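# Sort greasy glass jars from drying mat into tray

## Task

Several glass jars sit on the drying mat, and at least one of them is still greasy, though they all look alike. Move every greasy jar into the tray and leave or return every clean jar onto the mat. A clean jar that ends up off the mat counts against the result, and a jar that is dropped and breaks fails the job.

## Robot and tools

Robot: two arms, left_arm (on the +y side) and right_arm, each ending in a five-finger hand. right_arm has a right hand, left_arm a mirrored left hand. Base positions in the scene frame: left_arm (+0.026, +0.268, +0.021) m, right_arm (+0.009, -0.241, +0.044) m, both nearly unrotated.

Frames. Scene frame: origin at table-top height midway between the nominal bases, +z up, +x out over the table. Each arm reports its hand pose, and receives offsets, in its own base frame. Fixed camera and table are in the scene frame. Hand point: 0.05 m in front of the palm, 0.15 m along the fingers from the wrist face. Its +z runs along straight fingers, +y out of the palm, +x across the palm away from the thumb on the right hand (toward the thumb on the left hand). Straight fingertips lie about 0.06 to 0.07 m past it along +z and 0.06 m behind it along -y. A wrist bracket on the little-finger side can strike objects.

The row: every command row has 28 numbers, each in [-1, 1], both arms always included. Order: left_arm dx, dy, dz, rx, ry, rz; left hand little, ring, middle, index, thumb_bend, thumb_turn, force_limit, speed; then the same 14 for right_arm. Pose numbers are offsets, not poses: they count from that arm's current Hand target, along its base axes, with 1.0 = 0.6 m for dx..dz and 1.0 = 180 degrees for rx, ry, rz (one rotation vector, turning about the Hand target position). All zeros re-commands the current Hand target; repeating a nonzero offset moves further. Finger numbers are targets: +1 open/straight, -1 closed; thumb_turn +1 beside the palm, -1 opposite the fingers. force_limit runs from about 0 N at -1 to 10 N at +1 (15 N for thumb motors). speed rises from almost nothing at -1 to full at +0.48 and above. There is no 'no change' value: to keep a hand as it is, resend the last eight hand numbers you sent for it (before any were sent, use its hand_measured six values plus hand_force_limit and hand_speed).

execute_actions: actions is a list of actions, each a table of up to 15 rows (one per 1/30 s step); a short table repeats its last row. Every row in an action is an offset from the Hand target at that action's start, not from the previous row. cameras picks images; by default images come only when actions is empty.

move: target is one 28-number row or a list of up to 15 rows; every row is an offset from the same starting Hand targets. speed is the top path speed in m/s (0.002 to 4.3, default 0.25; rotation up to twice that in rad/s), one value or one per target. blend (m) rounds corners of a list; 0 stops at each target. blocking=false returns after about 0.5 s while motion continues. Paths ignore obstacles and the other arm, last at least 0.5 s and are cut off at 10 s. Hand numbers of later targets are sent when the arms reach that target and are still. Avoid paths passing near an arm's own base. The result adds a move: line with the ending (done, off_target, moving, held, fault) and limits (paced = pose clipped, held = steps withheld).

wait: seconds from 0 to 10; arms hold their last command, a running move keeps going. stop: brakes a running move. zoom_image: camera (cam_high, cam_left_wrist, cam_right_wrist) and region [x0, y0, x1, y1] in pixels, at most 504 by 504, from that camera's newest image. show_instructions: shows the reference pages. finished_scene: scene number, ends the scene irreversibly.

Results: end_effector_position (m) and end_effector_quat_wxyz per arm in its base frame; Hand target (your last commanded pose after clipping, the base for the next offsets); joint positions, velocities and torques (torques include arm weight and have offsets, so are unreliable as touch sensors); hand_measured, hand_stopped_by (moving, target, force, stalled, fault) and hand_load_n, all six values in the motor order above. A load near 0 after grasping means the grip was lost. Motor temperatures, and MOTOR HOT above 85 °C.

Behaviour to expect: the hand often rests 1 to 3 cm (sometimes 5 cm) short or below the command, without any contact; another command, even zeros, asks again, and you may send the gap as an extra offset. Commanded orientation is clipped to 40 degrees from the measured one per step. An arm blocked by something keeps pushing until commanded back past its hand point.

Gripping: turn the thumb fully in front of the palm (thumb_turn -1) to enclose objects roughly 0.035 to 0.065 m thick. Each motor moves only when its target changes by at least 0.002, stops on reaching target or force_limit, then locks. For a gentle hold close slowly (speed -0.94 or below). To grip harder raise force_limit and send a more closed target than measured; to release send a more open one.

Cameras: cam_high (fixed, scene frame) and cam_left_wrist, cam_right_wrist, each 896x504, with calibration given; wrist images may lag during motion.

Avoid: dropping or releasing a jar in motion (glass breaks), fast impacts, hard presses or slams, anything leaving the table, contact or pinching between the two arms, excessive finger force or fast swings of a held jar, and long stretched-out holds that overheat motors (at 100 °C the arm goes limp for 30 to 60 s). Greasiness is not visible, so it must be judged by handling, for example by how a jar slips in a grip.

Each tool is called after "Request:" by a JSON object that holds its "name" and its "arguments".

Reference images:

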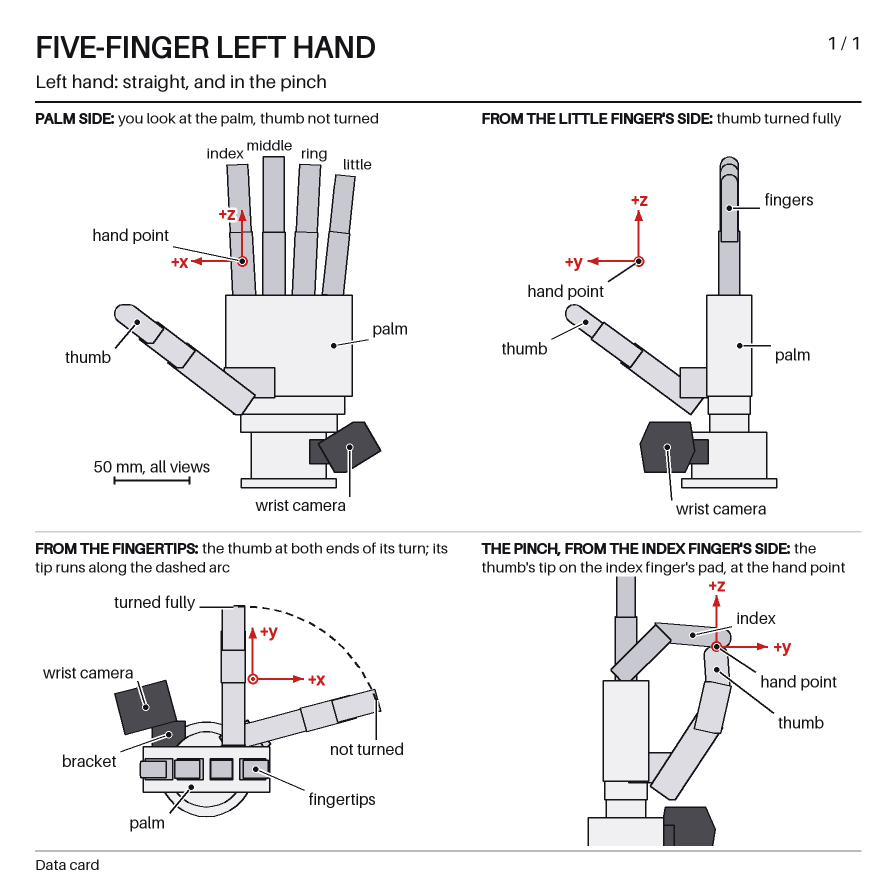

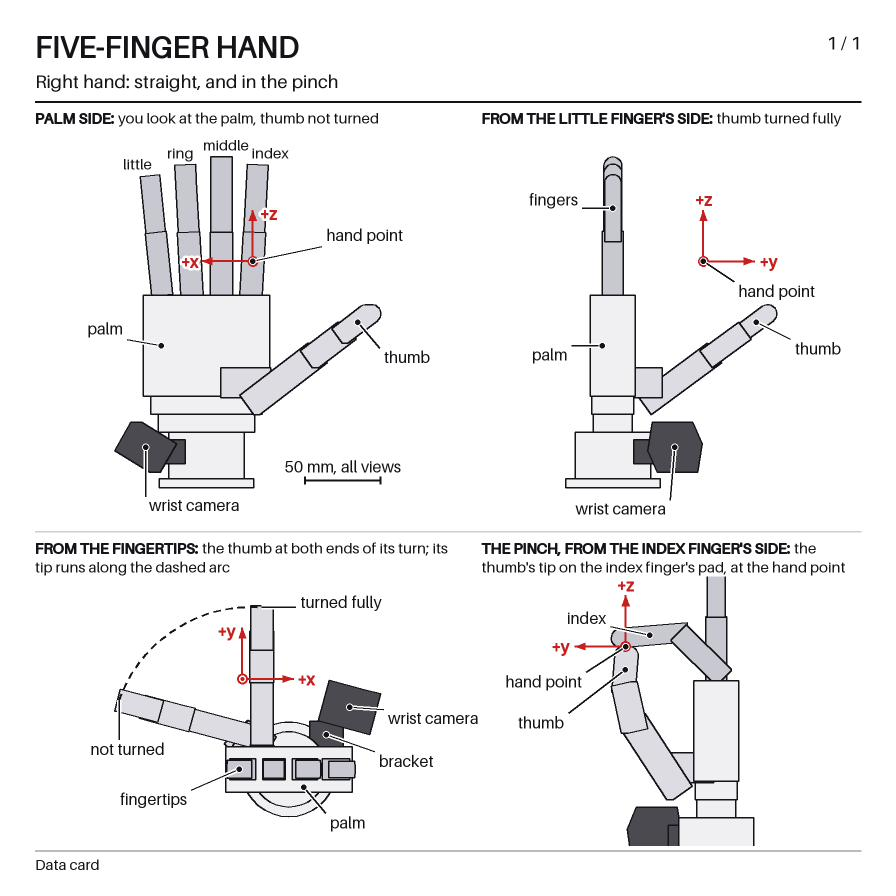

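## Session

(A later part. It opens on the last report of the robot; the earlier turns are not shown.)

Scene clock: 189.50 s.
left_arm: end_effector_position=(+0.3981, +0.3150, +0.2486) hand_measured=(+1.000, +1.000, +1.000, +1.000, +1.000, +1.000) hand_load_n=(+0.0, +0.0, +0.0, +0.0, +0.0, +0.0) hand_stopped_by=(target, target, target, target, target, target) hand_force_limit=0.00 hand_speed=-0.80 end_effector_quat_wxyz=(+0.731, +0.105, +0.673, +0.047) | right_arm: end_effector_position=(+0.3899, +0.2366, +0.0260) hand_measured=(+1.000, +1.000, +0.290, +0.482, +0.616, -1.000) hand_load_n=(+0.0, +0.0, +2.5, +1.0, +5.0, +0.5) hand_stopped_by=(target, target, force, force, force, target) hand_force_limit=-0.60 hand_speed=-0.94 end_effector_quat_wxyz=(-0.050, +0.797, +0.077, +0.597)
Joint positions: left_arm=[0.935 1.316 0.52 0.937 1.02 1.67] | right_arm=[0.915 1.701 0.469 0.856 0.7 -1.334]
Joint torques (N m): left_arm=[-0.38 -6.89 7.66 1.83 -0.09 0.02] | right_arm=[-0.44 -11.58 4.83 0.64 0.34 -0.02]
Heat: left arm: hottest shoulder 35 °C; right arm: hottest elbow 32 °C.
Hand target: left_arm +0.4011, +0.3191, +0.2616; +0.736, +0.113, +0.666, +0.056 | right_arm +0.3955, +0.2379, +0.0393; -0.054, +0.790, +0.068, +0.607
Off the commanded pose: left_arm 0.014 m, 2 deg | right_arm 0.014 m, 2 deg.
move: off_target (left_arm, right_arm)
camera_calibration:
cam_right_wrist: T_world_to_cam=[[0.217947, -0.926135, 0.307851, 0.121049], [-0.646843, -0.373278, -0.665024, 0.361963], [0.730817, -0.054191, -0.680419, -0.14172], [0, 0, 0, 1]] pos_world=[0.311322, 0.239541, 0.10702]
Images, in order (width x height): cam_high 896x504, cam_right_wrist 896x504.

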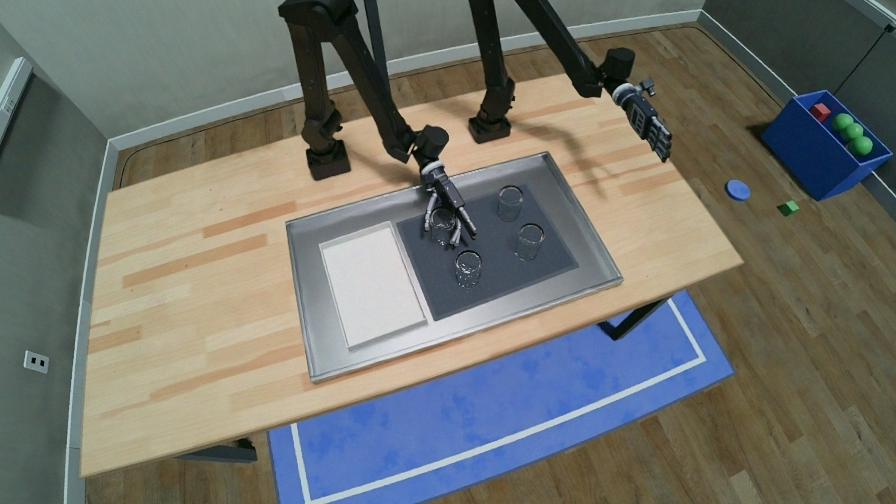

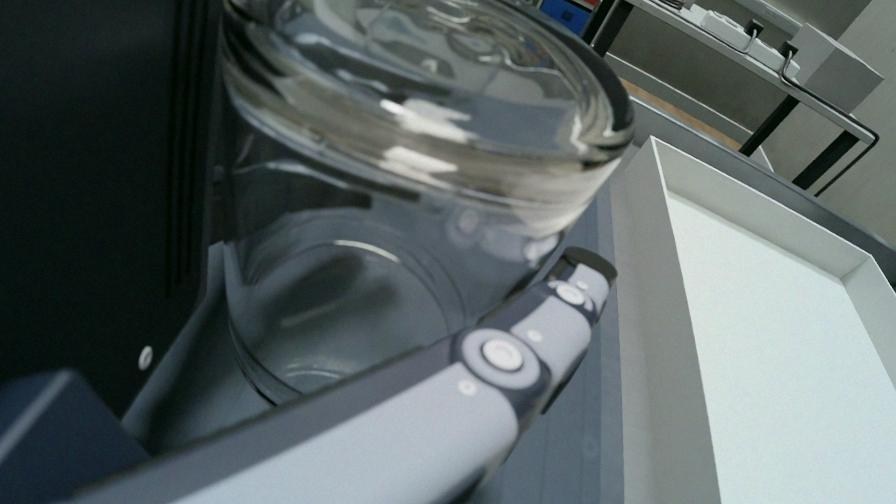

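Request:
{"name": "move", "arguments": {"target": [0,0,0,0,0,0,1,1,1,1,1,1,0,-0.8,0,0,-0.035,0,0,0,1,1,-1,-1,-1,-1,-0.6,-0.94], "speed": 0.05}}

Request:
{"name": "execute_actions", "arguments": {"actions": [[[0,0,0,0,0,0,1,1,1,1,1,1,0,-0.8,0,0,0,0,0,0,1,1,-1,-1,0.64,-1,-0.6,-0.94]]], "cameras": ["cam_right_wrist"]}}

Scene clock: 200.57 s.
left_arm: end_effector_position=(+0.3981, +0.3150, +0.2486) hand_measured=(+1.000, +1.000, +1.000, +1.000, +1.000, +1.000) hand_load_n=(+0.0, +0.0, +0.0, +0.0, +0.0, +0.0) hand_stopped_by=(target, target, target, target, target, target) hand_force_limit=0.00 hand_speed=-0.80 end_effector_quat_wxyz=(+0.731, +0.105, +0.673, +0.047) | right_arm: end_effector_position=(+0.3897, +0.2364, +0.0121) hand_measured=(+1.000, +1.000, +0.290, +0.482, +0.616, -1.000) hand_load_n=(+0.0, +0.0, +2.5, +1.0, +5.0, +0.5) hand_stopped_by=(target, target, force, force, force, target) hand_force_limit=-0.60 hand_speed=-0.94 end_effector_quat_wxyz=(-0.049, +0.797, +0.077, +0.597)
Joint positions: left_arm=[0.935 1.316 0.52 0.937 1.02 1.67] | right_arm=[0.915 1.756 0.469 0.909 0.7 -1.334]
Joint torques (N m): left_arm=[-0.38 -6.89 7.69 1.83 -0.09 0.02] | right_arm=[-0.38 -9.23 4.34 1.69 0.35 -0.01]
Heat: left arm: hottest shoulder 35 °C; right arm: hottest elbow 32 °C.
Hand target: left_arm +0.4011, +0.3191, +0.2616; +0.736, +0.113, +0.666, +0.056 | right_arm +0.3955, +0.2379, +0.0183; -0.054, +0.790, +0.068, +0.607
Off the commanded pose: left_arm 0.014 m, 2 deg | right_arm 0.009 m, 2 deg.
move: off_target (left_arm)

Scene clock: 201.27 s.
left_arm: end_effector_position=(+0.3981, +0.3150, +0.2486) hand_measured=(+1.000, +1.000, +1.000, +1.000, +1.000, +1.000) hand_load_n=(+0.0, +0.0, +0.0, +0.0, +0.0, +0.0) hand_stopped_by=(target, target, target, target, target, target) hand_force_limit=0.00 hand_speed=-0.80 end_effector_quat_wxyz=(+0.731, +0.105, +0.673, +0.047) | right_arm: end_effector_position=(+0.3901, +0.2360, +0.0132) hand_measured=(+1.000, +1.000, +0.290, +0.482, +0.640, -1.000) hand_load_n=(+0.0, +0.0, +0.0, +0.0, +0.5, +0.5) hand_stopped_by=(target, target, force, force, target, target) hand_force_limit=-0.60 hand_speed=-0.94 end_effector_quat_wxyz=(-0.049, +0.796, +0.075, +0.599)
Joint positions: left_arm=[0.935 1.316 0.52 0.937 1.02 1.67] | right_arm=[0.915 1.756 0.469 0.914 0.704 -1.334]
Joint torques (N m): left_arm=[-0.38 -7 7.68 1.84 -0.09 0.03] | right_arm=[0.03 -9.23 4.34 1.55 0.2 -0.02]
Heat: left arm: hottest shoulder 35 °C; right arm: hottest elbow 32 °C.
Hand target: left_arm +0.4011, +0.3191, +0.2616; +0.736, +0.113, +0.666, +0.056 | right_arm +0.3955, +0.2379, +0.0184; -0.053, +0.790, +0.068, +0.607
Off the commanded pose: left_arm 0.014 m, 2 deg | right_arm 0.008 m, 1 deg.
camera_calibration:
cam_right_wrist: T_world_to_cam=[[0.213581, -0.927259, 0.307529, 0.12638], [-0.646605, -0.370149, -0.667001, 0.352402], [0.732315, -0.0563912, -0.678627, -0.150687], [0, 0, 0, 1]] pos_world=[0.311223, 0.239131, 0.0939266]
Images, in order (width x height): cam_right_wrist 896x504.

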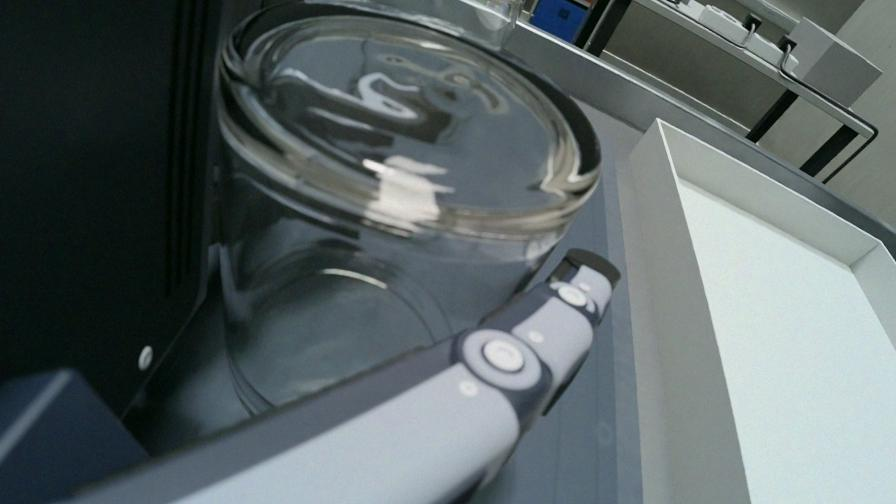

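Request:
{"name": "execute_actions", "arguments": {"actions": [[[0,0,0,0,0,0,1,1,1,1,1,1,0,-0.8,0,0,0,0,0,0,1,1,-1,-1,-0.9,-1,-0.85,-0.98]]]}}

Request:
{"name": "move", "arguments": {"target": [0,0,0,0,0,0,1,1,1,1,1,1,0,-0.8,0,0,0.04,0,0,0,1,1,-1,-1,-0.9,-1,-0.85,-0.98], "speed": 0.05, "cameras": ["cam_high","cam_right_wrist"]}}

Scene clock: 204.60 s.
left_arm: end_effector_position=(+0.3981, +0.3150, +0.2486) hand_measured=(+1.000, +1.000, +1.000, +1.000, +1.000, +1.000) hand_load_n=(+0.0, +0.0, +0.0, +0.0, +0.0, -0.5) hand_stopped_by=(target, target, target, target, target, target) hand_force_limit=0.00 hand_speed=-0.80 end_effector_quat_wxyz=(+0.731, +0.105, +0.673, +0.047) | right_arm: end_effector_position=(+0.3901, +0.2360, +0.0132) hand_measured=(+1.000, +1.000, +0.290, +0.482, +0.632, -1.000) hand_load_n=(+0.0, +0.0, +0.0, +0.0, +1.0, +0.5) hand_stopped_by=(target, target, force, force, force, target) hand_force_limit=-0.85 hand_speed=-0.98 end_effector_quat_wxyz=(-0.049, +0.796, +0.075, +0.599)
Joint positions: left_arm=[0.935 1.316 0.52 0.937 1.02 1.67] | right_arm=[0.915 1.756 0.469 0.914 0.704 -1.334]
Joint torques (N m): left_arm=[-0.32 -6.89 7.64 1.83 -0.09 0.02] | right_arm=[-0.38 -9.23 4.36 1.55 0.19 -0.02]
Heat: left arm: hottest shoulder 35 °C; right arm: hottest elbow 31 °C.
Hand target: left_arm +0.4011, +0.3191, +0.2616; +0.736, +0.113, +0.666, +0.056 | right_arm +0.3955, +0.2379, +0.0184; -0.053, +0.790, +0.068, +0.607
Off the commanded pose: left_arm 0.014 m, 2 deg | right_arm 0.008 m, 1 deg.

Scene clock: 205.50 s.
left_arm: end_effector_position=(+0.3981, +0.3150, +0.2486) hand_measured=(+1.000, +1.000, +1.000, +1.000, +1.000, +1.000) hand_load_n=(+0.0, +0.0, +0.0, +0.0, +0.0, +0.0) hand_stopped_by=(target, target, target, target, target, target) hand_force_limit=0.00 hand_speed=-0.80 end_effector_quat_wxyz=(+0.731, +0.105, +0.673, +0.047) | right_arm: end_effector_position=(+0.3906, +0.2367, +0.0329) hand_measured=(+1.000, +1.000, +0.290, +0.482, +0.632, -1.000) hand_load_n=(+0.0, +0.0, +0.0, +0.0, +0.5, +0.5) hand_stopped_by=(target, target, force, force, force, target) hand_force_limit=-0.85 hand_speed=-0.98 end_effector_quat_wxyz=(-0.052, +0.794, +0.073, +0.601)
Joint positions: left_arm=[0.935 1.316 0.52 0.937 1.02 1.67] | right_arm=[0.915 1.681 0.469 0.848 0.704 -1.334]
Joint torques (N m): left_arm=[-0.44 -7 7.68 1.81 -0.09 0.02] | right_arm=[-0.38 -10.75 5.07 0.49 0.18 -0.02]
Heat: left arm: hottest shoulder 35 °C; right arm: hottest elbow 31 °C.
Hand target: left_arm +0.4011, +0.3191, +0.2616; +0.736, +0.113, +0.666, +0.056 | right_arm +0.3955, +0.2379, +0.0423; -0.053, +0.790, +0.068, +0.607
Off the commanded pose: left_arm 0.014 m, 2 deg | right_arm 0.011 m, 1 deg.
move: off_target (left_arm, right_arm)
camera_calibration:
cam_right_wrist: T_world_to_cam=[[0.211897, -0.929442, 0.302054, 0.122175], [-0.642804, -0.365357, -0.673289, 0.363767], [0.736141, -0.0514935, -0.674867, -0.140433], [0, 0, 0, 1]] pos_world=[0.31132, 0.239228, 0.113243]
Images, in order (width x height): cam_high 896x504, cam_right_wrist 896x504.

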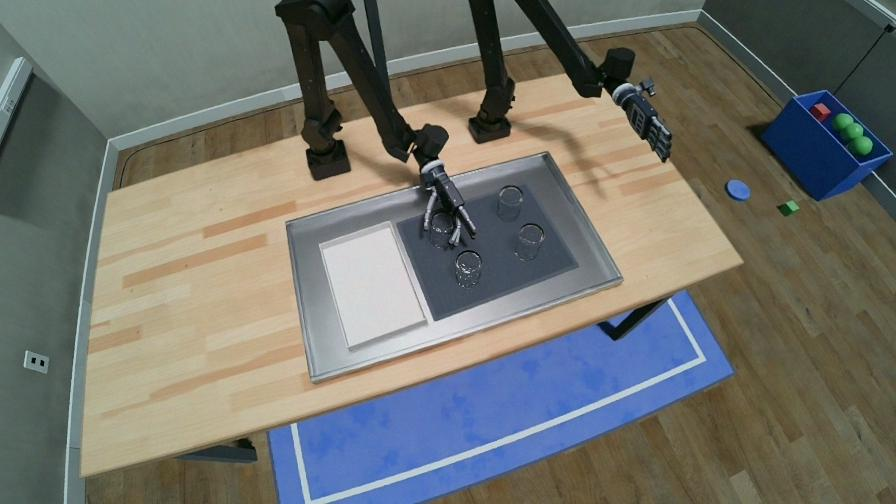

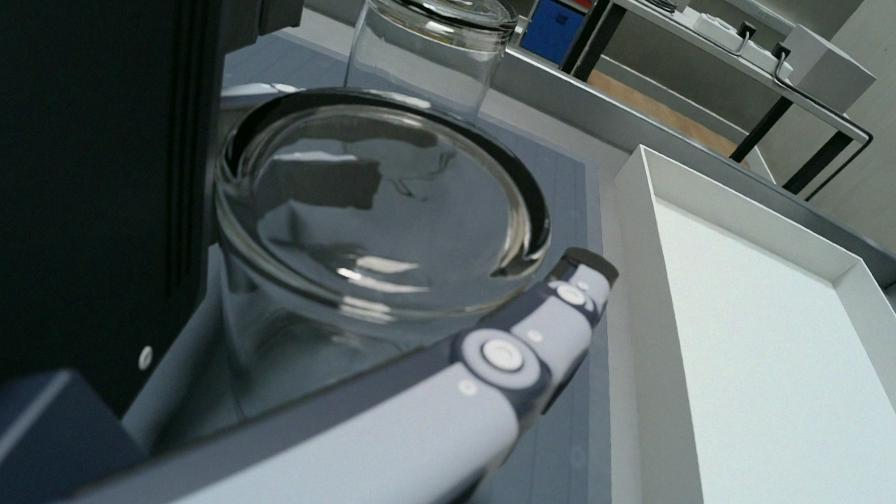

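Request:
{"name": "move", "arguments": {"target": [0,0,0,0,0,0,1,1,1,1,1,1,0,-0.8,0,0,-0.064,0,0,0,1,1,-1,-1,-0.9,-1,-0.85,-0.98], "speed": 0.06}}

Request:
{"name": "execute_actions", "arguments": {"actions": [[[0,0,0,0,0,0,1,1,1,1,1,1,0,-0.8,0,0,0,0,0,0,1,1,-1,-1,-1,-1,-0.75,-0.97]]]}}

Request:
{"name": "move", "arguments": {"target": [0,0,0,0,0,0,1,1,1,1,1,1,0,-0.8,0,0,0.05,0,0,0,1,1,-1,-1,-1,-1,-0.75,-0.97], "speed": 0.05, "cameras": ["cam_right_wrist"]}}

Scene clock: 209.67 s.
left_arm: end_effector_position=(+0.3981, +0.3150, +0.2486) hand_measured=(+1.000, +1.000, +1.000, +1.000, +1.000, +1.000) hand_load_n=(+0.0, +0.0, +0.0, +0.0, +0.0, +0.0) hand_stopped_by=(target, target, target, target, target, target) hand_force_limit=0.00 hand_speed=-0.80 end_effector_quat_wxyz=(+0.731, +0.105, +0.673, +0.047) | right_arm: end_effector_position=(+0.3923, +0.2348, +0.0124) hand_measured=(+1.000, +1.000, +0.290, +0.482, +0.632, -1.000) hand_load_n=(+0.0, +0.0, +0.0, +0.0, +3.5, -1.5) hand_stopped_by=(target, target, force, force, force, target) hand_force_limit=-0.85 hand_speed=-0.98 end_effector_quat_wxyz=(-0.046, +0.788, +0.071, +0.610)
Joint positions: left_arm=[0.935 1.316 0.52 0.937 1.02 1.67] | right_arm=[0.915 1.79 0.469 0.981 0.72 -1.355]
Joint torques (N m): left_arm=[-0.38 -6.95 7.68 1.83 -0.1 0.02] | right_arm=[-0.21 -7.12 4.27 1.17 -0.43 0.22]
Heat: left arm: hottest shoulder 35 °C; right arm: hottest elbow 31 °C.
Hand target: left_arm +0.4011, +0.3191, +0.2616; +0.736, +0.113, +0.666, +0.056 | right_arm +0.3955, +0.2378, +0.0040; -0.053, +0.790, +0.068, +0.607
Off the commanded pose: left_arm 0.014 m, 2 deg | right_arm 0.010 m, 1 deg.
move: off_target (left_arm)

Scene clock: 210.37 s.
left_arm: end_effector_position=(+0.3981, +0.3150, +0.2486) hand_measured=(+1.000, +1.000, +1.000, +1.000, +1.000, +1.000) hand_load_n=(+0.0, +0.0, +0.0, +0.0, +0.0, +0.0) hand_stopped_by=(target, target, target, target, target, target) hand_force_limit=0.00 hand_speed=-0.80 end_effector_quat_wxyz=(+0.731, +0.105, +0.673, +0.047) | right_arm: end_effector_position=(+0.3923, +0.2348, +0.0124) hand_measured=(+1.000, +1.000, +0.290, +0.482, +0.632, -1.000) hand_load_n=(+0.0, +0.0, +0.0, +0.0, +3.5, -1.0) hand_stopped_by=(target, target, force, force, force, target) hand_force_limit=-0.75 hand_speed=-0.97 end_effector_quat_wxyz=(-0.046, +0.788, +0.071, +0.610)
Joint positions: left_arm=[0.935 1.316 0.52 0.937 1.02 1.67] | right_arm=[0.915 1.79 0.469 0.981 0.72 -1.355]
Joint torques (N m): left_arm=[-0.32 -6.89 7.66 1.84 -0.09 0.02] | right_arm=[-0.38 -7.12 4.26 1.17 -0.43 0.22]
Heat: left arm: hottest shoulder 35 °C; right arm: hottest elbow 31 °C.
Hand target: left_arm +0.4011, +0.3191, +0.2616; +0.736, +0.113, +0.666, +0.056 | right_arm +0.3955, +0.2378, +0.0040; -0.053, +0.790, +0.068, +0.607
Off the commanded pose: left_arm 0.014 m, 2 deg | right_arm 0.010 m, 1 deg.

Scene clock: 211.37 s.
left_arm: end_effector_position=(+0.3981, +0.3150, +0.2486) hand_measured=(+1.000, +1.000, +1.000, +1.000, +1.000, +1.000) hand_load_n=(+0.0, +0.0, +0.0, +0.0, +0.0, +0.0) hand_stopped_by=(target, target, target, target, target, target) hand_force_limit=0.00 hand_speed=-0.80 end_effector_quat_wxyz=(+0.731, +0.105, +0.673, +0.047) | right_arm: end_effector_position=(+0.3910, +0.2360, +0.0244) hand_measured=(+1.000, +1.000, +0.290, +0.482, +0.632, -1.000) hand_load_n=(+0.0, +0.0, +0.0, +0.0, +0.5, +0.0) hand_stopped_by=(target, target, force, force, force, target) hand_force_limit=-0.75 hand_speed=-0.97 end_effector_quat_wxyz=(-0.048, +0.794, +0.077, +0.601)
Joint positions: left_arm=[0.935 1.316 0.52 0.937 1.02 1.67] | right_arm=[0.914 1.718 0.469 0.883 0.705 -1.345]
Joint torques (N m): left_arm=[-0.38 -7 7.71 1.83 -0.1 0.02] | right_arm=[-0.56 -11.16 4.75 0.54 0.15 0.1]
Heat: left arm: hottest shoulder 35 °C; right arm: hottest elbow 31 °C.
Hand target: left_arm +0.4011, +0.3191, +0.2616; +0.736, +0.113, +0.666, +0.056 | right_arm +0.3955, +0.2379, +0.0339; -0.053, +0.790, +0.068, +0.607
Off the commanded pose: left_arm 0.014 m, 2 deg | right_arm 0.011 m, 1 deg.
move: off_target (left_arm, right_arm)
camera_calibration:
cam_right_wrist: T_world_to_cam=[[0.212846, -0.925651, 0.312837, 0.12248], [-0.641849, -0.373862, -0.66952, 0.35955], [0.7367, -0.0582897, -0.673703, -0.145123], [0, 0, 0, 1]] pos_world=[0.311619, 0.239336, 0.10464]
Images, in order (width x height): cam_right_wrist 896x504.

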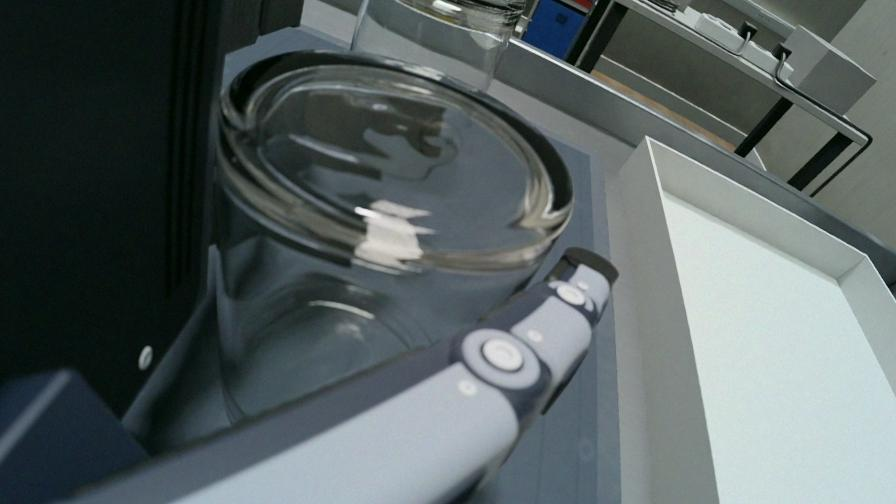

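Request:
{"name": "execute_actions", "arguments": {"actions": [[[0,0,0,0,0,0,1,1,1,1,1,1,0,-0.8,0,0,0,0,0,0,1,1,0.5,0.6,0.75,-1,-0.75,-0.5]]]}}

Request:
{"name": "move", "arguments": {"target": [0,0,0,0,0,0,1,1,1,1,1,1,0,-0.8,0,0,-0.053,0,0,0,1,1,0.5,0.6,0.75,-1,-0.75,-0.5], "speed": 0.06}}

Request:
{"name": "execute_actions", "arguments": {"actions": [[[0,0,0,0,0,0,1,1,1,1,1,1,0,-0.8,0,0,0,0,0,0,1,1,-0.99,-0.99,-0.99,-1,-0.78,-0.95]]]}}

Request:
{"name": "wait", "arguments": {"seconds": 1, "cameras": ["cam_right_wrist"]}}

Scene clock: 215.80 s.
left_arm: end_effector_position=(+0.3981, +0.3150, +0.2486) hand_measured=(+1.000, +1.000, +1.000, +1.000, +1.000, +1.000) hand_load_n=(+0.0, +0.0, +0.0, +0.0, +0.0, +0.0) hand_stopped_by=(target, target, target, target, target, target) hand_force_limit=0.00 hand_speed=-0.80 end_effector_quat_wxyz=(+0.731, +0.105, +0.673, +0.047) | right_arm: end_effector_position=(+0.3910, +0.2359, +0.0243) hand_measured=(+1.000, +1.000, +0.500, +0.600, +0.750, -1.000) hand_load_n=(+0.0, +0.0, +0.0, +0.0, +0.5, +0.5) hand_stopped_by=(target, target, target, target, target, target) hand_force_limit=-0.75 hand_speed=-0.50 end_effector_quat_wxyz=(-0.047, +0.794, +0.077, +0.601)
Joint positions: left_arm=[0.935 1.316 0.52 0.937 1.02 1.67] | right_arm=[0.914 1.718 0.469 0.882 0.705 -1.345]
Joint torques (N m): left_arm=[-0.44 -6.89 7.69 1.81 -0.09 0.03] | right_arm=[-0.32 -11.16 4.68 0.49 0.15 0.1]
Heat: left arm: hottest shoulder 35 °C; right arm: hottest elbow 31 °C.
Hand target: left_arm +0.4011, +0.3191, +0.2616; +0.736, +0.113, +0.666, +0.056 | right_arm +0.3955, +0.2378, +0.0338; -0.053, +0.790, +0.068, +0.607
Off the commanded pose: left_arm 0.014 m, 2 deg | right_arm 0.011 m, 1 deg.

Scene clock: 216.70 s.
left_arm: end_effector_position=(+0.3981, +0.3150, +0.2486) hand_measured=(+1.000, +1.000, +1.000, +1.000, +1.000, +1.000) hand_load_n=(+0.0, -0.5, +0.0, +0.0, +0.0, +0.0) hand_stopped_by=(target, target, target, target, target, target) hand_force_limit=0.00 hand_speed=-0.80 end_effector_quat_wxyz=(+0.731, +0.105, +0.673, +0.047) | right_arm: end_effector_position=(+0.3923, +0.2341, +0.0105) hand_measured=(+1.000, +1.000, +0.500, +0.600, +0.752, -1.000) hand_load_n=(+0.0, +0.0, +0.0, +0.0, +4.0, -1.0) hand_stopped_by=(target, target, target, target, target, target) hand_force_limit=-0.75 hand_speed=-0.50 end_effector_quat_wxyz=(-0.046, +0.788, +0.070, +0.610)
Joint positions: left_arm=[0.935 1.316 0.52 0.937 1.02 1.67] | right_arm=[0.914 1.797 0.469 0.987 0.721 -1.353]
Joint torques (N m): left_arm=[-0.44 -6.95 7.66 1.83 -0.09 0.02] | right_arm=[-0.32 -7.12 4.27 1.21 -0.48 0.2]
Heat: left arm: hottest shoulder 35 °C; right arm: hottest elbow 31 °C.
Hand target: left_arm +0.4011, +0.3191, +0.2616; +0.736, +0.113, +0.666, +0.056 | right_arm +0.3955, +0.2378, +0.0020; -0.053, +0.790, +0.068, +0.607
Off the commanded pose: left_arm 0.014 m, 2 deg | right_arm 0.010 m, 1 deg.
move: off_target (left_arm)

Scene clock: 219.63 s.
left_arm: end_effector_position=(+0.3981, +0.3150, +0.2486) hand_measured=(+1.000, +1.000, +1.000, +1.000, +1.000, +1.000) hand_load_n=(+0.0, +0.0, +0.0, +0.0, +0.0, +0.0) hand_stopped_by=(target, target, target, target, target, target) hand_force_limit=0.00 hand_speed=-0.80 end_effector_quat_wxyz=(+0.731, +0.105, +0.673, +0.047) | right_arm: end_effector_position=(+0.3923, +0.2342, +0.0103) hand_measured=(+1.000, +1.000, +0.118, +0.298, +0.752, -1.000) hand_load_n=(+0.0, +0.0, +1.5, +1.0, +5.0, -1.5) hand_stopped_by=(target, target, force, force, force, target) hand_force_limit=-0.78 hand_speed=-0.95 end_effector_quat_wxyz=(-0.046, +0.788, +0.070, +0.610)
Joint positions: left_arm=[0.935 1.316 0.52 0.937 1.02 1.67] | right_arm=[0.914 1.798 0.469 0.987 0.721 -1.353]
Joint torques (N m): left_arm=[-0.5 -7 7.65 1.84 -0.09 0.03] | right_arm=[-0.26 -7.06 4.25 1.21 -0.46 0.2]
Heat: left arm: hottest shoulder 35 °C; right arm: hottest elbow 31 °C.
Hand target: left_arm +0.4011, +0.3191, +0.2616; +0.736, +0.113, +0.666, +0.056 | right_arm +0.3955, +0.2378, +0.0020; -0.053, +0.790, +0.068, +0.607
Off the commanded pose: left_arm 0.014 m, 2 deg | right_arm 0.010 m, 1 deg.

Scene clock: 220.63 s.
left_arm: end_effector_position=(+0.3981, +0.3150, +0.2486) hand_measured=(+1.000, +1.000, +1.000, +1.000, +1.000, +1.000) hand_load_n=(+0.0, +0.0, +0.0, +0.0, +0.0, +0.0) hand_stopped_by=(target, target, target, target, target, target) hand_force_limit=0.00 hand_speed=-0.80 end_effector_quat_wxyz=(+0.731, +0.105, +0.673, +0.047) | right_arm: end_effector_position=(+0.3923, +0.2342, +0.0103) hand_measured=(+1.000, +1.000, +0.118, +0.298, +0.752, -1.000) hand_load_n=(+0.5, +0.0, +2.0, +0.5, +5.0, -1.5) hand_stopped_by=(target, target, force, force, force, target) hand_force_limit=-0.78 hand_speed=-0.95 end_effector_quat_wxyz=(-0.046, +0.788, +0.070, +0.610)
Joint positions: left_arm=[0.935 1.316 0.52 0.937 1.02 1.67] | right_arm=[0.914 1.798 0.469 0.987 0.721 -1.353]
Joint torques (N m): left_arm=[-0.38 -7.06 7.69 1.83 -0.1 0.03] | right_arm=[-0.32 -7.06 4.23 1.21 -0.46 0.2]
Heat: left arm: hottest shoulder 35 °C; right arm: hottest elbow 31 °C.
Hand target: left_arm +0.4011, +0.3191, +0.2616; +0.736, +0.113, +0.666, +0.056 | right_arm +0.3955, +0.2378, +0.0020; -0.053, +0.790, +0.068, +0.607
Off the commanded pose: left_arm 0.014 m, 2 deg | right_arm 0.010 m, 1 deg.
wait: 1.00 s; at rest by 0.17 s
camera_calibration:
cam_right_wrist: T_world_to_cam=[[0.194232, -0.930646, 0.310117, 0.133429], [-0.632507, -0.360458, -0.685569, 0.34371], [0.749806, -0.0629917, -0.658652, -0.159818], [0, 0, 0, 1]] pos_world=[0.311315, 0.238001, 0.0889938]
Images, in order (width x height): cam_right_wrist 896x504.

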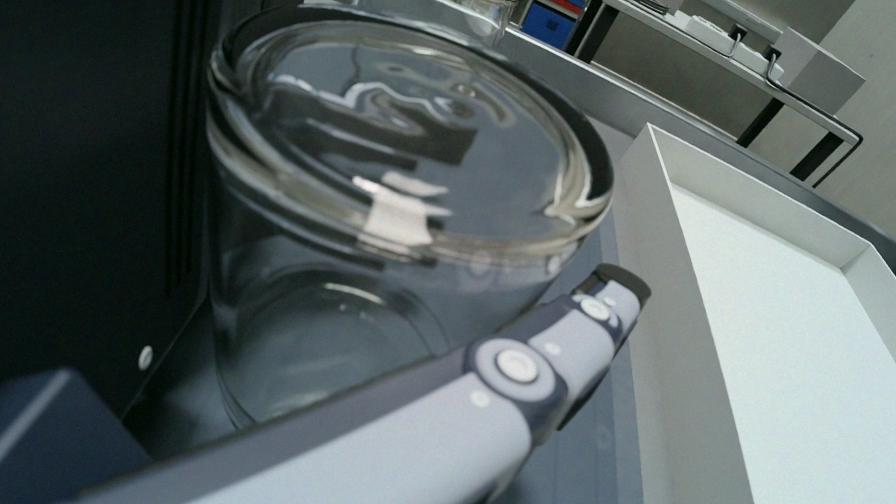

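Request:
{"name": "execute_actions", "arguments": {"actions": [[[0,0,0,0,0,0,1,1,1,1,1,1,0,-0.8,0,0,0,0,0,0,1,1,0.7,0.7,0.95,-1,-0.75,-0.5]]]}}

Request:
{"name": "move", "arguments": {"target": [0,0,0,0,0,0,1,1,1,1,1,1,0,-0.8,-0.02,-0.003,0.002,0,0,0,1,1,0.7,0.7,0.95,-1,-0.75,-0.5], "speed": 0.06, "cameras": ["cam_right_wrist"]}}

Scene clock: 238.50 s.
left_arm: end_effector_position=(+0.3981, +0.3150, +0.2486) hand_measured=(+1.000, +1.000, +1.000, +1.000, +1.000, +1.000) hand_load_n=(+0.0, +0.0, -0.5, +0.0, +0.0, +0.0) hand_stopped_by=(target, target, target, target, target, target) hand_force_limit=0.00 hand_speed=-0.80 end_effector_quat_wxyz=(+0.731, +0.105, +0.673, +0.047) | right_arm: end_effector_position=(+0.3912, +0.2352, +0.0023) hand_measured=(+1.000, +1.000, +0.700, +0.700, +0.950, -1.000) hand_load_n=(+0.0, +0.0, +0.0, +0.0, +0.0, +0.0) hand_stopped_by=(target, target, target, target, target, target) hand_force_limit=-0.75 hand_speed=-0.50 end_effector_quat_wxyz=(-0.048, +0.792, +0.075, +0.603)
Joint positions: left_arm=[0.935 1.316 0.52 0.937 1.02 1.67] | right_arm=[0.914 1.814 0.469 0.987 0.707 -1.346]
Joint torques (N m): left_arm=[-0.38 -6.83 7.68 1.81 -0.09 0.02] | right_arm=[-0.21 -8.64 4.16 1.25 0.07 0.11]
Heat: left arm: hottest shoulder 35 °C; right arm: hottest elbow 31 °C.
Hand target: left_arm +0.4011, +0.3191, +0.2616; +0.736, +0.113, +0.666, +0.056 | right_arm +0.3955, +0.2379, +0.0021; -0.053, +0.790, +0.068, +0.607
Off the commanded pose: left_arm 0.014 m, 2 deg | right_arm 0.005 m, 1 deg.

Scene clock: 239.23 s.
left_arm: end_effector_position=(+0.3981, +0.3150, +0.2486) hand_measured=(+1.000, +1.000, +1.000, +1.000, +1.000, +1.000) hand_load_n=(+0.0, +0.0, +0.0, +0.0, +0.0, +0.0) hand_stopped_by=(target, target, target, target, target, target) hand_force_limit=0.00 hand_speed=-0.80 end_effector_quat_wxyz=(+0.731, +0.105, +0.673, +0.047) | right_arm: end_effector_position=(+0.3869, +0.2329, +0.0015) hand_measured=(+1.000, +1.000, +0.700, +0.700, +0.950, -1.000) hand_load_n=(+0.0, +0.0, +0.0, +0.0, +0.0, +0.0) hand_stopped_by=(target, target, target, target, target, target) hand_force_limit=-0.75 hand_speed=-0.50 end_effector_quat_wxyz=(-0.044, +0.793, +0.071, +0.604)
Joint positions: left_arm=[0.935 1.316 0.52 0.937 1.02 1.67] | right_arm=[0.923 1.814 0.462 0.987 0.727 -1.337]
Joint torques (N m): left_arm=[-0.38 -6.95 7.68 1.84 -0.09 0.02] | right_arm=[0.91 -9.99 2.48 1.26 0.21 0.13]
Heat: left arm: hottest shoulder 35 °C; right arm: hottest elbow 31 °C.
Hand target: left_arm +0.4011, +0.3191, +0.2616; +0.736, +0.113, +0.666, +0.056 | right_arm +0.3836, +0.2360, +0.0033; -0.053, +0.790, +0.068, +0.607
Off the commanded pose: left_arm 0.014 m, 2 deg | right_arm 0.005 m, 1 deg.
move: off_target (left_arm)
camera_calibration:
cam_right_wrist: T_world_to_cam=[[0.198112, -0.929529, 0.31101, 0.134369], [-0.642881, -0.362741, -0.674628, 0.338304], [0.739902, -0.0662912, -0.66944, -0.15712], [0, 0, 0, 1]] pos_world=[0.307123, 0.237201, 0.0812562]
Images, in order (width x height): cam_right_wrist 896x504.

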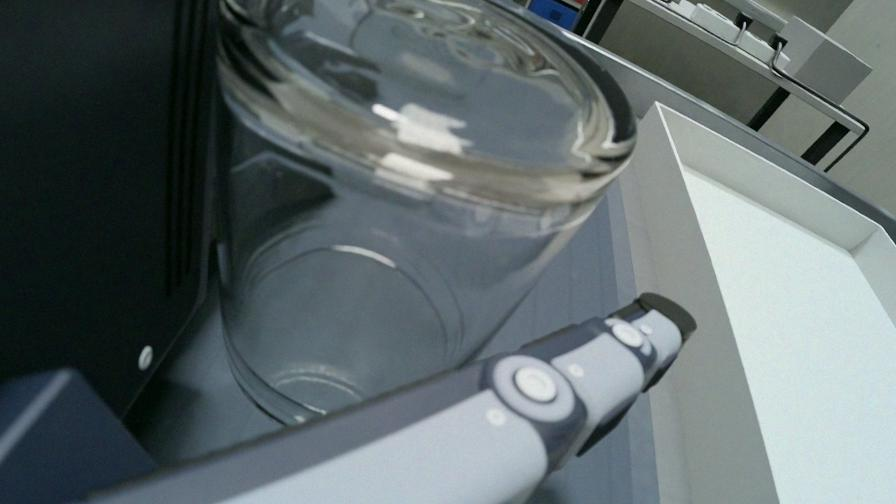

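Request:
{"name": "execute_actions", "arguments": {"actions": [[[0,0,0,0,0,0,1,1,1,1,1,1,0,-0.8,0,0,0,0,0,0,1,1,0.5,0.6,0.75,-1,-0.75,-0.6]],[[0,0,0,0,0,0,1,1,1,1,1,1,0,-0.8,0,0,0,0,0,0,1,1,-1,-1,-1,-1,-0.85,-0.97]]]}}

Request:
{"name": "wait", "arguments": {"seconds": 3}}

Scene clock: 245.37 s.
left_arm: end_effector_position=(+0.3981, +0.3150, +0.2486) hand_measured=(+1.000, +1.000, +1.000, +1.000, +1.000, +1.000) hand_load_n=(+0.0, +0.0, +0.0, +0.0, +0.0, +0.0) hand_stopped_by=(target, target, target, target, target, target) hand_force_limit=0.00 hand_speed=-0.80 end_effector_quat_wxyz=(+0.731, +0.105, +0.673, +0.047) | right_arm: end_effector_position=(+0.3858, +0.2323, +0.0006) hand_measured=(+1.000, +1.000, +0.270, +0.444, +0.664, -1.000) hand_load_n=(+0.0, +0.0, +1.0, +0.5, +1.5, +0.0) hand_stopped_by=(target, target, force, force, force, target) hand_force_limit=-0.85 hand_speed=-0.97 end_effector_quat_wxyz=(-0.045, +0.793, +0.070, +0.603)
Joint positions: left_arm=[0.935 1.316 0.52 0.937 1.02 1.67] | right_arm=[0.924 1.814 0.46 0.987 0.727 -1.333]
Joint torques (N m): left_arm=[-0.44 -7 7.69 1.85 -0.08 0.02] | right_arm=[0.85 -9.93 2.7 1.26 0.21 0.09]
Heat: left arm: hottest shoulder 35 °C; right arm: hottest waist 30 °C.
Hand target: left_arm +0.4011, +0.3191, +0.2616; +0.736, +0.113, +0.666, +0.056 | right_arm +0.3835, +0.2360, +0.0033; -0.053, +0.790, +0.068, +0.607
Off the commanded pose: left_arm 0.014 m, 2 deg | right_arm 0.005 m, 1 deg.

Scene clock: 248.37 s.
left_arm: end_effector_position=(+0.3981, +0.3150, +0.2486) hand_measured=(+1.000, +1.000, +1.000, +1.000, +1.000, +1.000) hand_load_n=(+0.0, +0.0, +0.0, +0.0, +0.0, +0.0) hand_stopped_by=(target, target, target, target, target, target) hand_force_limit=0.00 hand_speed=-0.80 end_effector_quat_wxyz=(+0.731, +0.105, +0.673, +0.047) | right_arm: end_effector_position=(+0.3858, +0.2323, +0.0006) hand_measured=(+1.000, +1.000, +0.270, +0.444, +0.664, -1.000) hand_load_n=(+0.0, +0.0, +1.0, +0.5, +1.5, +0.0) hand_stopped_by=(target, target, force, force, force, target) hand_force_limit=-0.85 hand_speed=-0.97 end_effector_quat_wxyz=(-0.045, +0.793, +0.070, +0.603)
Joint positions: left_arm=[0.935 1.316 0.52 0.937 1.02 1.67] | right_arm=[0.924 1.814 0.46 0.987 0.727 -1.333]
Joint torques (N m): left_arm=[-0.26 -6.89 7.68 1.83 -0.09 0.03] | right_arm=[0.91 -9.93 2.69 1.28 0.22 0.1]
Heat: left arm: hottest shoulder 35 °C; right arm: hottest shoulder 31 °C.
Hand target: left_arm +0.4011, +0.3191, +0.2616; +0.736, +0.113, +0.666, +0.056 | right_arm +0.3835, +0.2360, +0.0033; -0.053, +0.790, +0.068, +0.607
Off the commanded pose: left_arm 0.014 m, 2 deg | right_arm 0.005 m, 1 deg.
wait: 3.00 s; at rest by 0.17 s

Loads: 1.0, 0.5, 1.5. Gentle grip; lift.

Request:
{"name": "move", "arguments": {"target": [0,0,0,0,0,0,1,1,1,1,1,1,0,-0.8,0,0,0.05,0,0,0,1,1,-1,-1,-1,-1,-0.85,-0.97], "speed": 0.04, "cameras": ["cam_right_wrist"]}}

Scene clock: 250.87 s.
left_arm: end_effector_position=(+0.3981, +0.3150, +0.2486) hand_measured=(+1.000, +1.000, +1.000, +1.000, +1.000, +1.000) hand_load_n=(+0.0, +0.0, +0.0, +0.0, +0.0, +0.0) hand_stopped_by=(target, target, target, target, target, target) hand_force_limit=0.00 hand_speed=-0.80 end_effector_quat_wxyz=(+0.731, +0.105, +0.673, +0.047) | right_arm: end_effector_position=(+0.3851, +0.2315, +0.0260) hand_measured=(+1.000, +1.000, +0.270, +0.444, +0.664, -1.000) hand_load_n=(+0.0, +0.5, +0.0, +0.0, +0.5, +0.0) hand_stopped_by=(target, target, force, force, force, target) hand_force_limit=-0.85 hand_speed=-0.97 end_effector_quat_wxyz=(-0.046, +0.793, +0.068, +0.603)
Joint positions: left_arm=[0.935 1.316 0.52 0.937 1.02 1.67] | right_arm=[0.924 1.706 0.454 0.886 0.727 -1.33]
Joint torques (N m): left_arm=[-0.44 -7 7.66 1.83 -0.09 0.02] | right_arm=[0.91 -10.93 3.89 0.51 0.2 0.06]
Heat: left arm: hottest shoulder 35 °C; right arm: hottest shoulder 31 °C.
Hand target: left_arm +0.4011, +0.3191, +0.2616; +0.736, +0.113, +0.666, +0.056 | right_arm +0.3836, +0.2360, +0.0333; -0.053, +0.790, +0.068, +0.607
Off the commanded pose: left_arm 0.014 m, 2 deg | right_arm 0.009 m, 1 deg.
move: off_target (left_arm)
camera_calibration:
cam_right_wrist: T_world_to_cam=[[0.197241, -0.931659, 0.305135, 0.126735], [-0.644533, -0.357761, -0.67571, 0.352665], [0.738697, -0.0633912, -0.67105, -0.139593], [0, 0, 0, 1]] pos_world=[0.305424, 0.235395, 0.105955]
Images, in order (width x height): cam_right_wrist 896x504.

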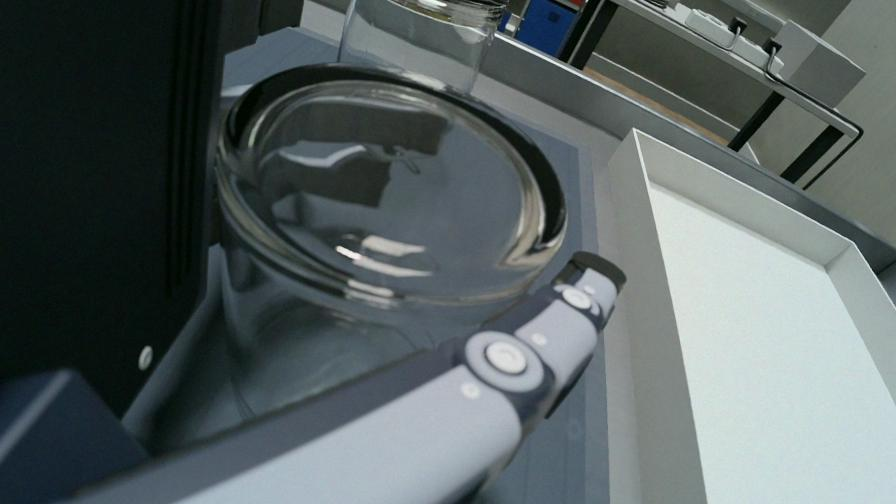

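Request:
{"name": "execute_actions", "arguments": {"actions": [[[0,0,0,0,0,0,1,1,1,1,1,1,0,-0.8,0,0,0,0,0,0,1,1,0.6,0.65,0.85,-1,-0.75,-0.5]]]}}

Request:
{"name": "move", "arguments": {"target": [0,0,0,0,0,0,1,1,1,1,1,1,0,-0.8,0,0,-0.053,0,0,0,1,1,0.6,0.65,0.85,-1,-0.75,-0.5], "speed": 0.06}}

Request:
{"name": "execute_actions", "arguments": {"actions": [[[0,0,0,0,0,0,1,1,1,1,1,1,0,-0.8,0,0,0,0,0,0,1,1,-1,-1,-1,-1,-0.7,-0.965]]]}}

Request:
{"name": "wait", "arguments": {"seconds": 2}}

Scene clock: 254.97 s.
left_arm: end_effector_position=(+0.3981, +0.3150, +0.2486) hand_measured=(+1.000, +1.000, +1.000, +1.000, +1.000, +1.000) hand_load_n=(+0.0, +0.0, +0.0, +0.0, +0.0, +0.0) hand_stopped_by=(target, target, target, target, target, target) hand_force_limit=0.00 hand_speed=-0.80 end_effector_quat_wxyz=(+0.731, +0.105, +0.673, +0.047) | right_arm: end_effector_position=(+0.3851, +0.2314, +0.0259) hand_measured=(+1.000, +1.000, +0.600, +0.650, +0.850, -1.000) hand_load_n=(+0.0, +0.0, +0.0, +0.0, +0.0, +0.5) hand_stopped_by=(target, target, target, target, target, target) hand_force_limit=-0.75 hand_speed=-0.50 end_effector_quat_wxyz=(-0.046, +0.793, +0.068, +0.603)
Joint positions: left_arm=[0.935 1.316 0.52 0.937 1.02 1.67] | right_arm=[0.924 1.706 0.454 0.886 0.727 -1.33]
Joint torques (N m): left_arm=[-0.44 -6.95 7.71 1.84 -0.09 0.03] | right_arm=[0.91 -10.99 3.88 0.49 0.2 0.07]
Heat: left arm: hottest shoulder 35 °C; right arm: hottest shoulder 31 °C.
Hand target: left_arm +0.4011, +0.3191, +0.2616; +0.736, +0.113, +0.666, +0.056 | right_arm +0.3836, +0.2360, +0.0333; -0.053, +0.790, +0.068, +0.607
Off the commanded pose: left_arm 0.014 m, 2 deg | right_arm 0.009 m, 1 deg.

Scene clock: 255.87 s.
left_arm: end_effector_position=(+0.3981, +0.3150, +0.2486) hand_measured=(+1.000, +1.000, +1.000, +1.000, +1.000, +1.000) hand_load_n=(-0.5, +0.0, +0.0, +0.0, +0.0, -0.5) hand_stopped_by=(target, target, target, target, target, target) hand_force_limit=0.00 hand_speed=-0.80 end_effector_quat_wxyz=(+0.731, +0.105, +0.673, +0.047) | right_arm: end_effector_position=(+0.3844, +0.2307, +0.0015) hand_measured=(+1.000, +1.000, +0.600, +0.650, +0.850, -1.000) hand_load_n=(+0.0, +0.0, +0.0, +0.0, +0.0, +0.0) hand_stopped_by=(target, target, target, target, target, target) hand_force_limit=-0.75 hand_speed=-0.50 end_effector_quat_wxyz=(-0.046, +0.793, +0.068, +0.603)
Joint positions: left_arm=[0.935 1.316 0.52 0.937 1.02 1.67] | right_arm=[0.924 1.808 0.454 0.987 0.728 -1.33]
Joint torques (N m): left_arm=[-0.44 -6.95 7.66 1.85 -0.09 0.02] | right_arm=[0.91 -8.7 3.32 1.48 0.19 0.07]
Heat: left arm: hottest shoulder 35 °C; right arm: hottest shoulder 31 °C.
Hand target: left_arm +0.4011, +0.3191, +0.2616; +0.736, +0.113, +0.666, +0.056 | right_arm +0.3835, +0.2361, +0.0016; -0.053, +0.790, +0.068, +0.607
Off the commanded pose: left_arm 0.014 m, 2 deg | right_arm 0.005 m, 1 deg.
move: off_target (left_arm)

Scene clock: 259.37 s.
left_arm: end_effector_position=(+0.3981, +0.3150, +0.2486) hand_measured=(+1.000, +1.000, +1.000, +1.000, +1.000, +1.000) hand_load_n=(+0.0, +0.0, +0.0, +0.0, +0.5, +0.0) hand_stopped_by=(target, target, target, target, target, target) hand_force_limit=0.00 hand_speed=-0.80 end_effector_quat_wxyz=(+0.731, +0.105, +0.673, +0.047) | right_arm: end_effector_position=(+0.3844, +0.2308, +0.0016) hand_measured=(+1.000, +1.000, +0.250, +0.386, +0.704, -1.000) hand_load_n=(+0.0, +0.0, -0.5, +2.0, +2.5, +0.0) hand_stopped_by=(target, target, moving, force, force, target) hand_force_limit=-0.70 hand_speed=-0.96 end_effector_quat_wxyz=(-0.046, +0.793, +0.068, +0.603)
Joint positions: left_arm=[0.935 1.316 0.52 0.937 1.02 1.67] | right_arm=[0.924 1.808 0.454 0.988 0.728 -1.33]
Joint torques (N m): left_arm=[-0.38 -7 7.66 1.81 -0.1 0.02] | right_arm=[0.85 -8.64 3.32 1.47 0.19 0.07]
Heat: left arm: hottest shoulder 35 °C; right arm: hottest waist 30 °C.
Hand target: left_arm +0.4011, +0.3191, +0.2616; +0.736, +0.113, +0.666, +0.056 | right_arm +0.3835, +0.2361, +0.0016; -0.053, +0.790, +0.068, +0.607
Off the commanded pose: left_arm 0.014 m, 2 deg | right_arm 0.005 m, 1 deg.
not at rest: the robot was still moving 3 seconds after this call's last action.

Scene clock: 261.37 s.
left_arm: end_effector_position=(+0.3981, +0.3150, +0.2486) hand_measured=(+1.000, +1.000, +1.000, +1.000, +1.000, +1.000) hand_load_n=(+0.0, +0.0, +0.0, +0.0, +0.0, +0.0) hand_stopped_by=(target, target, target, target, target, target) hand_force_limit=0.00 hand_speed=-0.80 end_effector_quat_wxyz=(+0.731, +0.105, +0.673, +0.047) | right_arm: end_effector_position=(+0.3844, +0.2308, +0.0016) hand_measured=(+1.000, +1.000, +0.218, +0.386, +0.704, -1.000) hand_load_n=(+0.0, +0.0, +1.5, +1.5, +3.0, +0.5) hand_stopped_by=(target, target, force, force, force, target) hand_force_limit=-0.70 hand_speed=-0.96 end_effector_quat_wxyz=(-0.046, +0.793, +0.068, +0.603)
Joint positions: left_arm=[0.935 1.316 0.52 0.937 1.02 1.67] | right_arm=[0.924 1.808 0.454 0.988 0.728 -1.33]
Joint torques (N m): left_arm=[-0.44 -6.95 7.68 1.81 -0.09 0.01] | right_arm=[0.91 -8.64 3.3 1.48 0.19 0.06]
Heat: left arm: hottest shoulder 35 °C; right arm: hottest waist 30 °C.
Hand target: left_arm +0.4011, +0.3191, +0.2616; +0.736, +0.113, +0.666, +0.056 | right_arm +0.3835, +0.2361, +0.0016; -0.053, +0.790, +0.068, +0.607
Off the commanded pose: left_arm 0.014 m, 2 deg | right_arm 0.005 m, 1 deg.
wait: 2.00 s; at rest by 0.40 s

Request:
{"name": "move", "arguments": {"target": [0,0,0,0,0,0,1,1,1,1,1,1,0,-0.8,0,0,0.05,0,0,0,1,1,-1,-1,-1,-1,-0.7,-0.965], "speed": 0.04, "cameras": ["cam_right_wrist"]}}

Scene clock: 263.77 s.
left_arm: end_effector_position=(+0.3981, +0.3150, +0.2486) hand_measured=(+1.000, +1.000, +1.000, +1.000, +1.000, +1.000) hand_load_n=(+0.0, +0.0, +0.0, +0.0, +0.0, +0.0) hand_stopped_by=(target, target, target, target, target, target) hand_force_limit=0.00 hand_speed=-0.80 end_effector_quat_wxyz=(+0.731, +0.105, +0.673, +0.047) | right_arm: end_effector_position=(+0.3844, +0.2308, +0.0213) hand_measured=(+1.000, +1.000, +0.218, +0.386, +0.704, -1.000) hand_load_n=(+0.0, +0.0, +1.5, +1.5, +3.0, +0.5) hand_stopped_by=(target, target, force, force, force, target) hand_force_limit=-0.70 hand_speed=-0.96 end_effector_quat_wxyz=(-0.044, +0.795, +0.070, +0.601)
Joint positions: left_arm=[0.935 1.316 0.52 0.937 1.02 1.67] | right_arm=[0.924 1.719 0.454 0.89 0.728 -1.329]
Joint torques (N m): left_arm=[-0.44 -6.89 7.71 1.83 -0.09 0.02] | right_arm=[0.91 -11.58 3.74 0.61 0.2 0.04]
Heat: left arm: hottest shoulder 35 °C; right arm: hottest waist 30 °C.
Hand target: left_arm +0.4011, +0.3191, +0.2616; +0.736, +0.113, +0.666, +0.056 | right_arm +0.3835, +0.2361, +0.0315; -0.053, +0.790, +0.068, +0.607
Off the commanded pose: left_arm 0.014 m, 2 deg | right_arm 0.012 m, 1 deg.
move: off_target (left_arm, right_arm)
camera_calibration:
cam_right_wrist: T_world_to_cam=[[0.198756, -0.929671, 0.310174, 0.126465], [-0.648555, -0.362045, -0.669552, 0.35116], [0.73476, -0.0680875, -0.674902, -0.139659], [0, 0, 0, 1]] pos_world=[0.305227, 0.235197, 0.101638]
Images, in order (width x height): cam_right_wrist 896x504.

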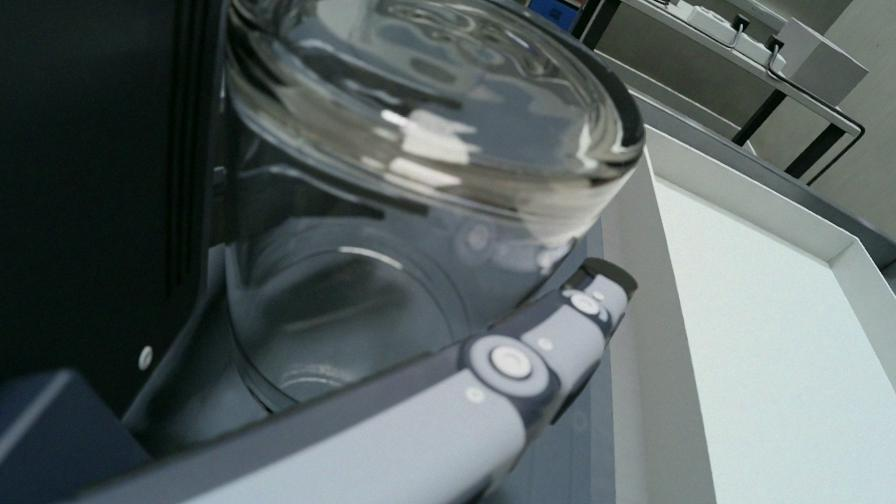

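Request:
{"name": "move", "arguments": {"target": [0,0,0,0,0,0,1,1,1,1,1,1,0,-0.8,0,0,-0.048,0,0,0,1,1,-1,-1,-1,-1,-0.7,-0.965], "speed": 0.05}}

Request:
{"name": "execute_actions", "arguments": {"actions": [[[0,0,0,0,0,0,1,1,1,1,1,1,0,-0.8,0,0,0,0,0,0,1,1,0.7,0.7,1,-1,-0.7,-0.6]],[[0,0,0,0,0,0,1,1,1,1,1,1,0,-0.8,0,0,0,0,0,0,1,1,1,1,1,-1,-0.7,-0.4]]]}}

Scene clock: 267.50 s.
left_arm: end_effector_position=(+0.3981, +0.3150, +0.2486) hand_measured=(+1.000, +1.000, +1.000, +1.000, +1.000, +1.000) hand_load_n=(+0.0, +0.0, +0.0, +0.0, +0.0, +0.0) hand_stopped_by=(target, target, target, target, target, target) hand_force_limit=0.00 hand_speed=-0.80 end_effector_quat_wxyz=(+0.731, +0.105, +0.673, +0.047) | right_arm: end_effector_position=(+0.3841, +0.2303, +0.0019) hand_measured=(+1.000, +1.000, +0.218, +0.386, +0.704, -1.000) hand_load_n=(+0.0, +0.0, +1.5, +1.5, +2.5, +0.5) hand_stopped_by=(target, target, force, force, force, target) hand_force_limit=-0.70 hand_speed=-0.96 end_effector_quat_wxyz=(-0.045, +0.794, +0.068, +0.602)
Joint positions: left_arm=[0.935 1.316 0.52 0.937 1.02 1.67] | right_arm=[0.924 1.803 0.454 0.978 0.729 -1.327]
Joint torques (N m): left_arm=[-0.44 -6.89 7.71 1.84 -0.1 0.02] | right_arm=[0.91 -8.64 3.33 1.65 0.14 0.03]
Heat: left arm: hottest shoulder 35 °C; right arm: hottest waist 30 °C.
Hand target: left_arm +0.4011, +0.3191, +0.2616; +0.736, +0.113, +0.666, +0.056 | right_arm +0.3836, +0.2362, +0.0028; -0.054, +0.790, +0.068, +0.607
Off the commanded pose: left_arm 0.014 m, 2 deg | right_arm 0.006 m, 1 deg.
move: off_target (left_arm)

Scene clock: 268.70 s.
left_arm: end_effector_position=(+0.3981, +0.3150, +0.2486) hand_measured=(+1.000, +1.000, +1.000, +1.000, +1.000, +1.000) hand_load_n=(+0.0, +0.0, +0.0, +0.0, +0.0, +0.0) hand_stopped_by=(target, target, target, target, target, target) hand_force_limit=0.00 hand_speed=-0.80 end_effector_quat_wxyz=(+0.731, +0.105, +0.673, +0.047) | right_arm: end_effector_position=(+0.3846, +0.2306, +0.0032) hand_measured=(+1.000, +1.000, +1.000, +1.000, +1.000, -1.000) hand_load_n=(+0.0, +0.0, +0.0, -0.5, +0.0, +0.0) hand_stopped_by=(target, target, target, target, target, target) hand_force_limit=-0.70 hand_speed=-0.40 end_effector_quat_wxyz=(-0.047, +0.793, +0.066, +0.604)
Joint positions: left_arm=[0.935 1.316 0.52 0.937 1.02 1.67] | right_arm=[0.924 1.803 0.454 0.986 0.731 -1.327]
Joint torques (N m): left_arm=[-0.38 -6.95 7.66 1.83 -0.09 0.01] | right_arm=[0.85 -8.59 3.32 1.4 0.07 0.04]
Heat: left arm: hottest shoulder 35 °C; right arm: hottest waist 30 °C.
Hand target: left_arm +0.4011, +0.3191, +0.2616; +0.736, +0.113, +0.666, +0.056 | right_arm +0.3836, +0.2362, +0.0028; -0.054, +0.790, +0.068, +0.607
Off the commanded pose: left_arm 0.014 m, 2 deg | right_arm 0.006 m, 1 deg.


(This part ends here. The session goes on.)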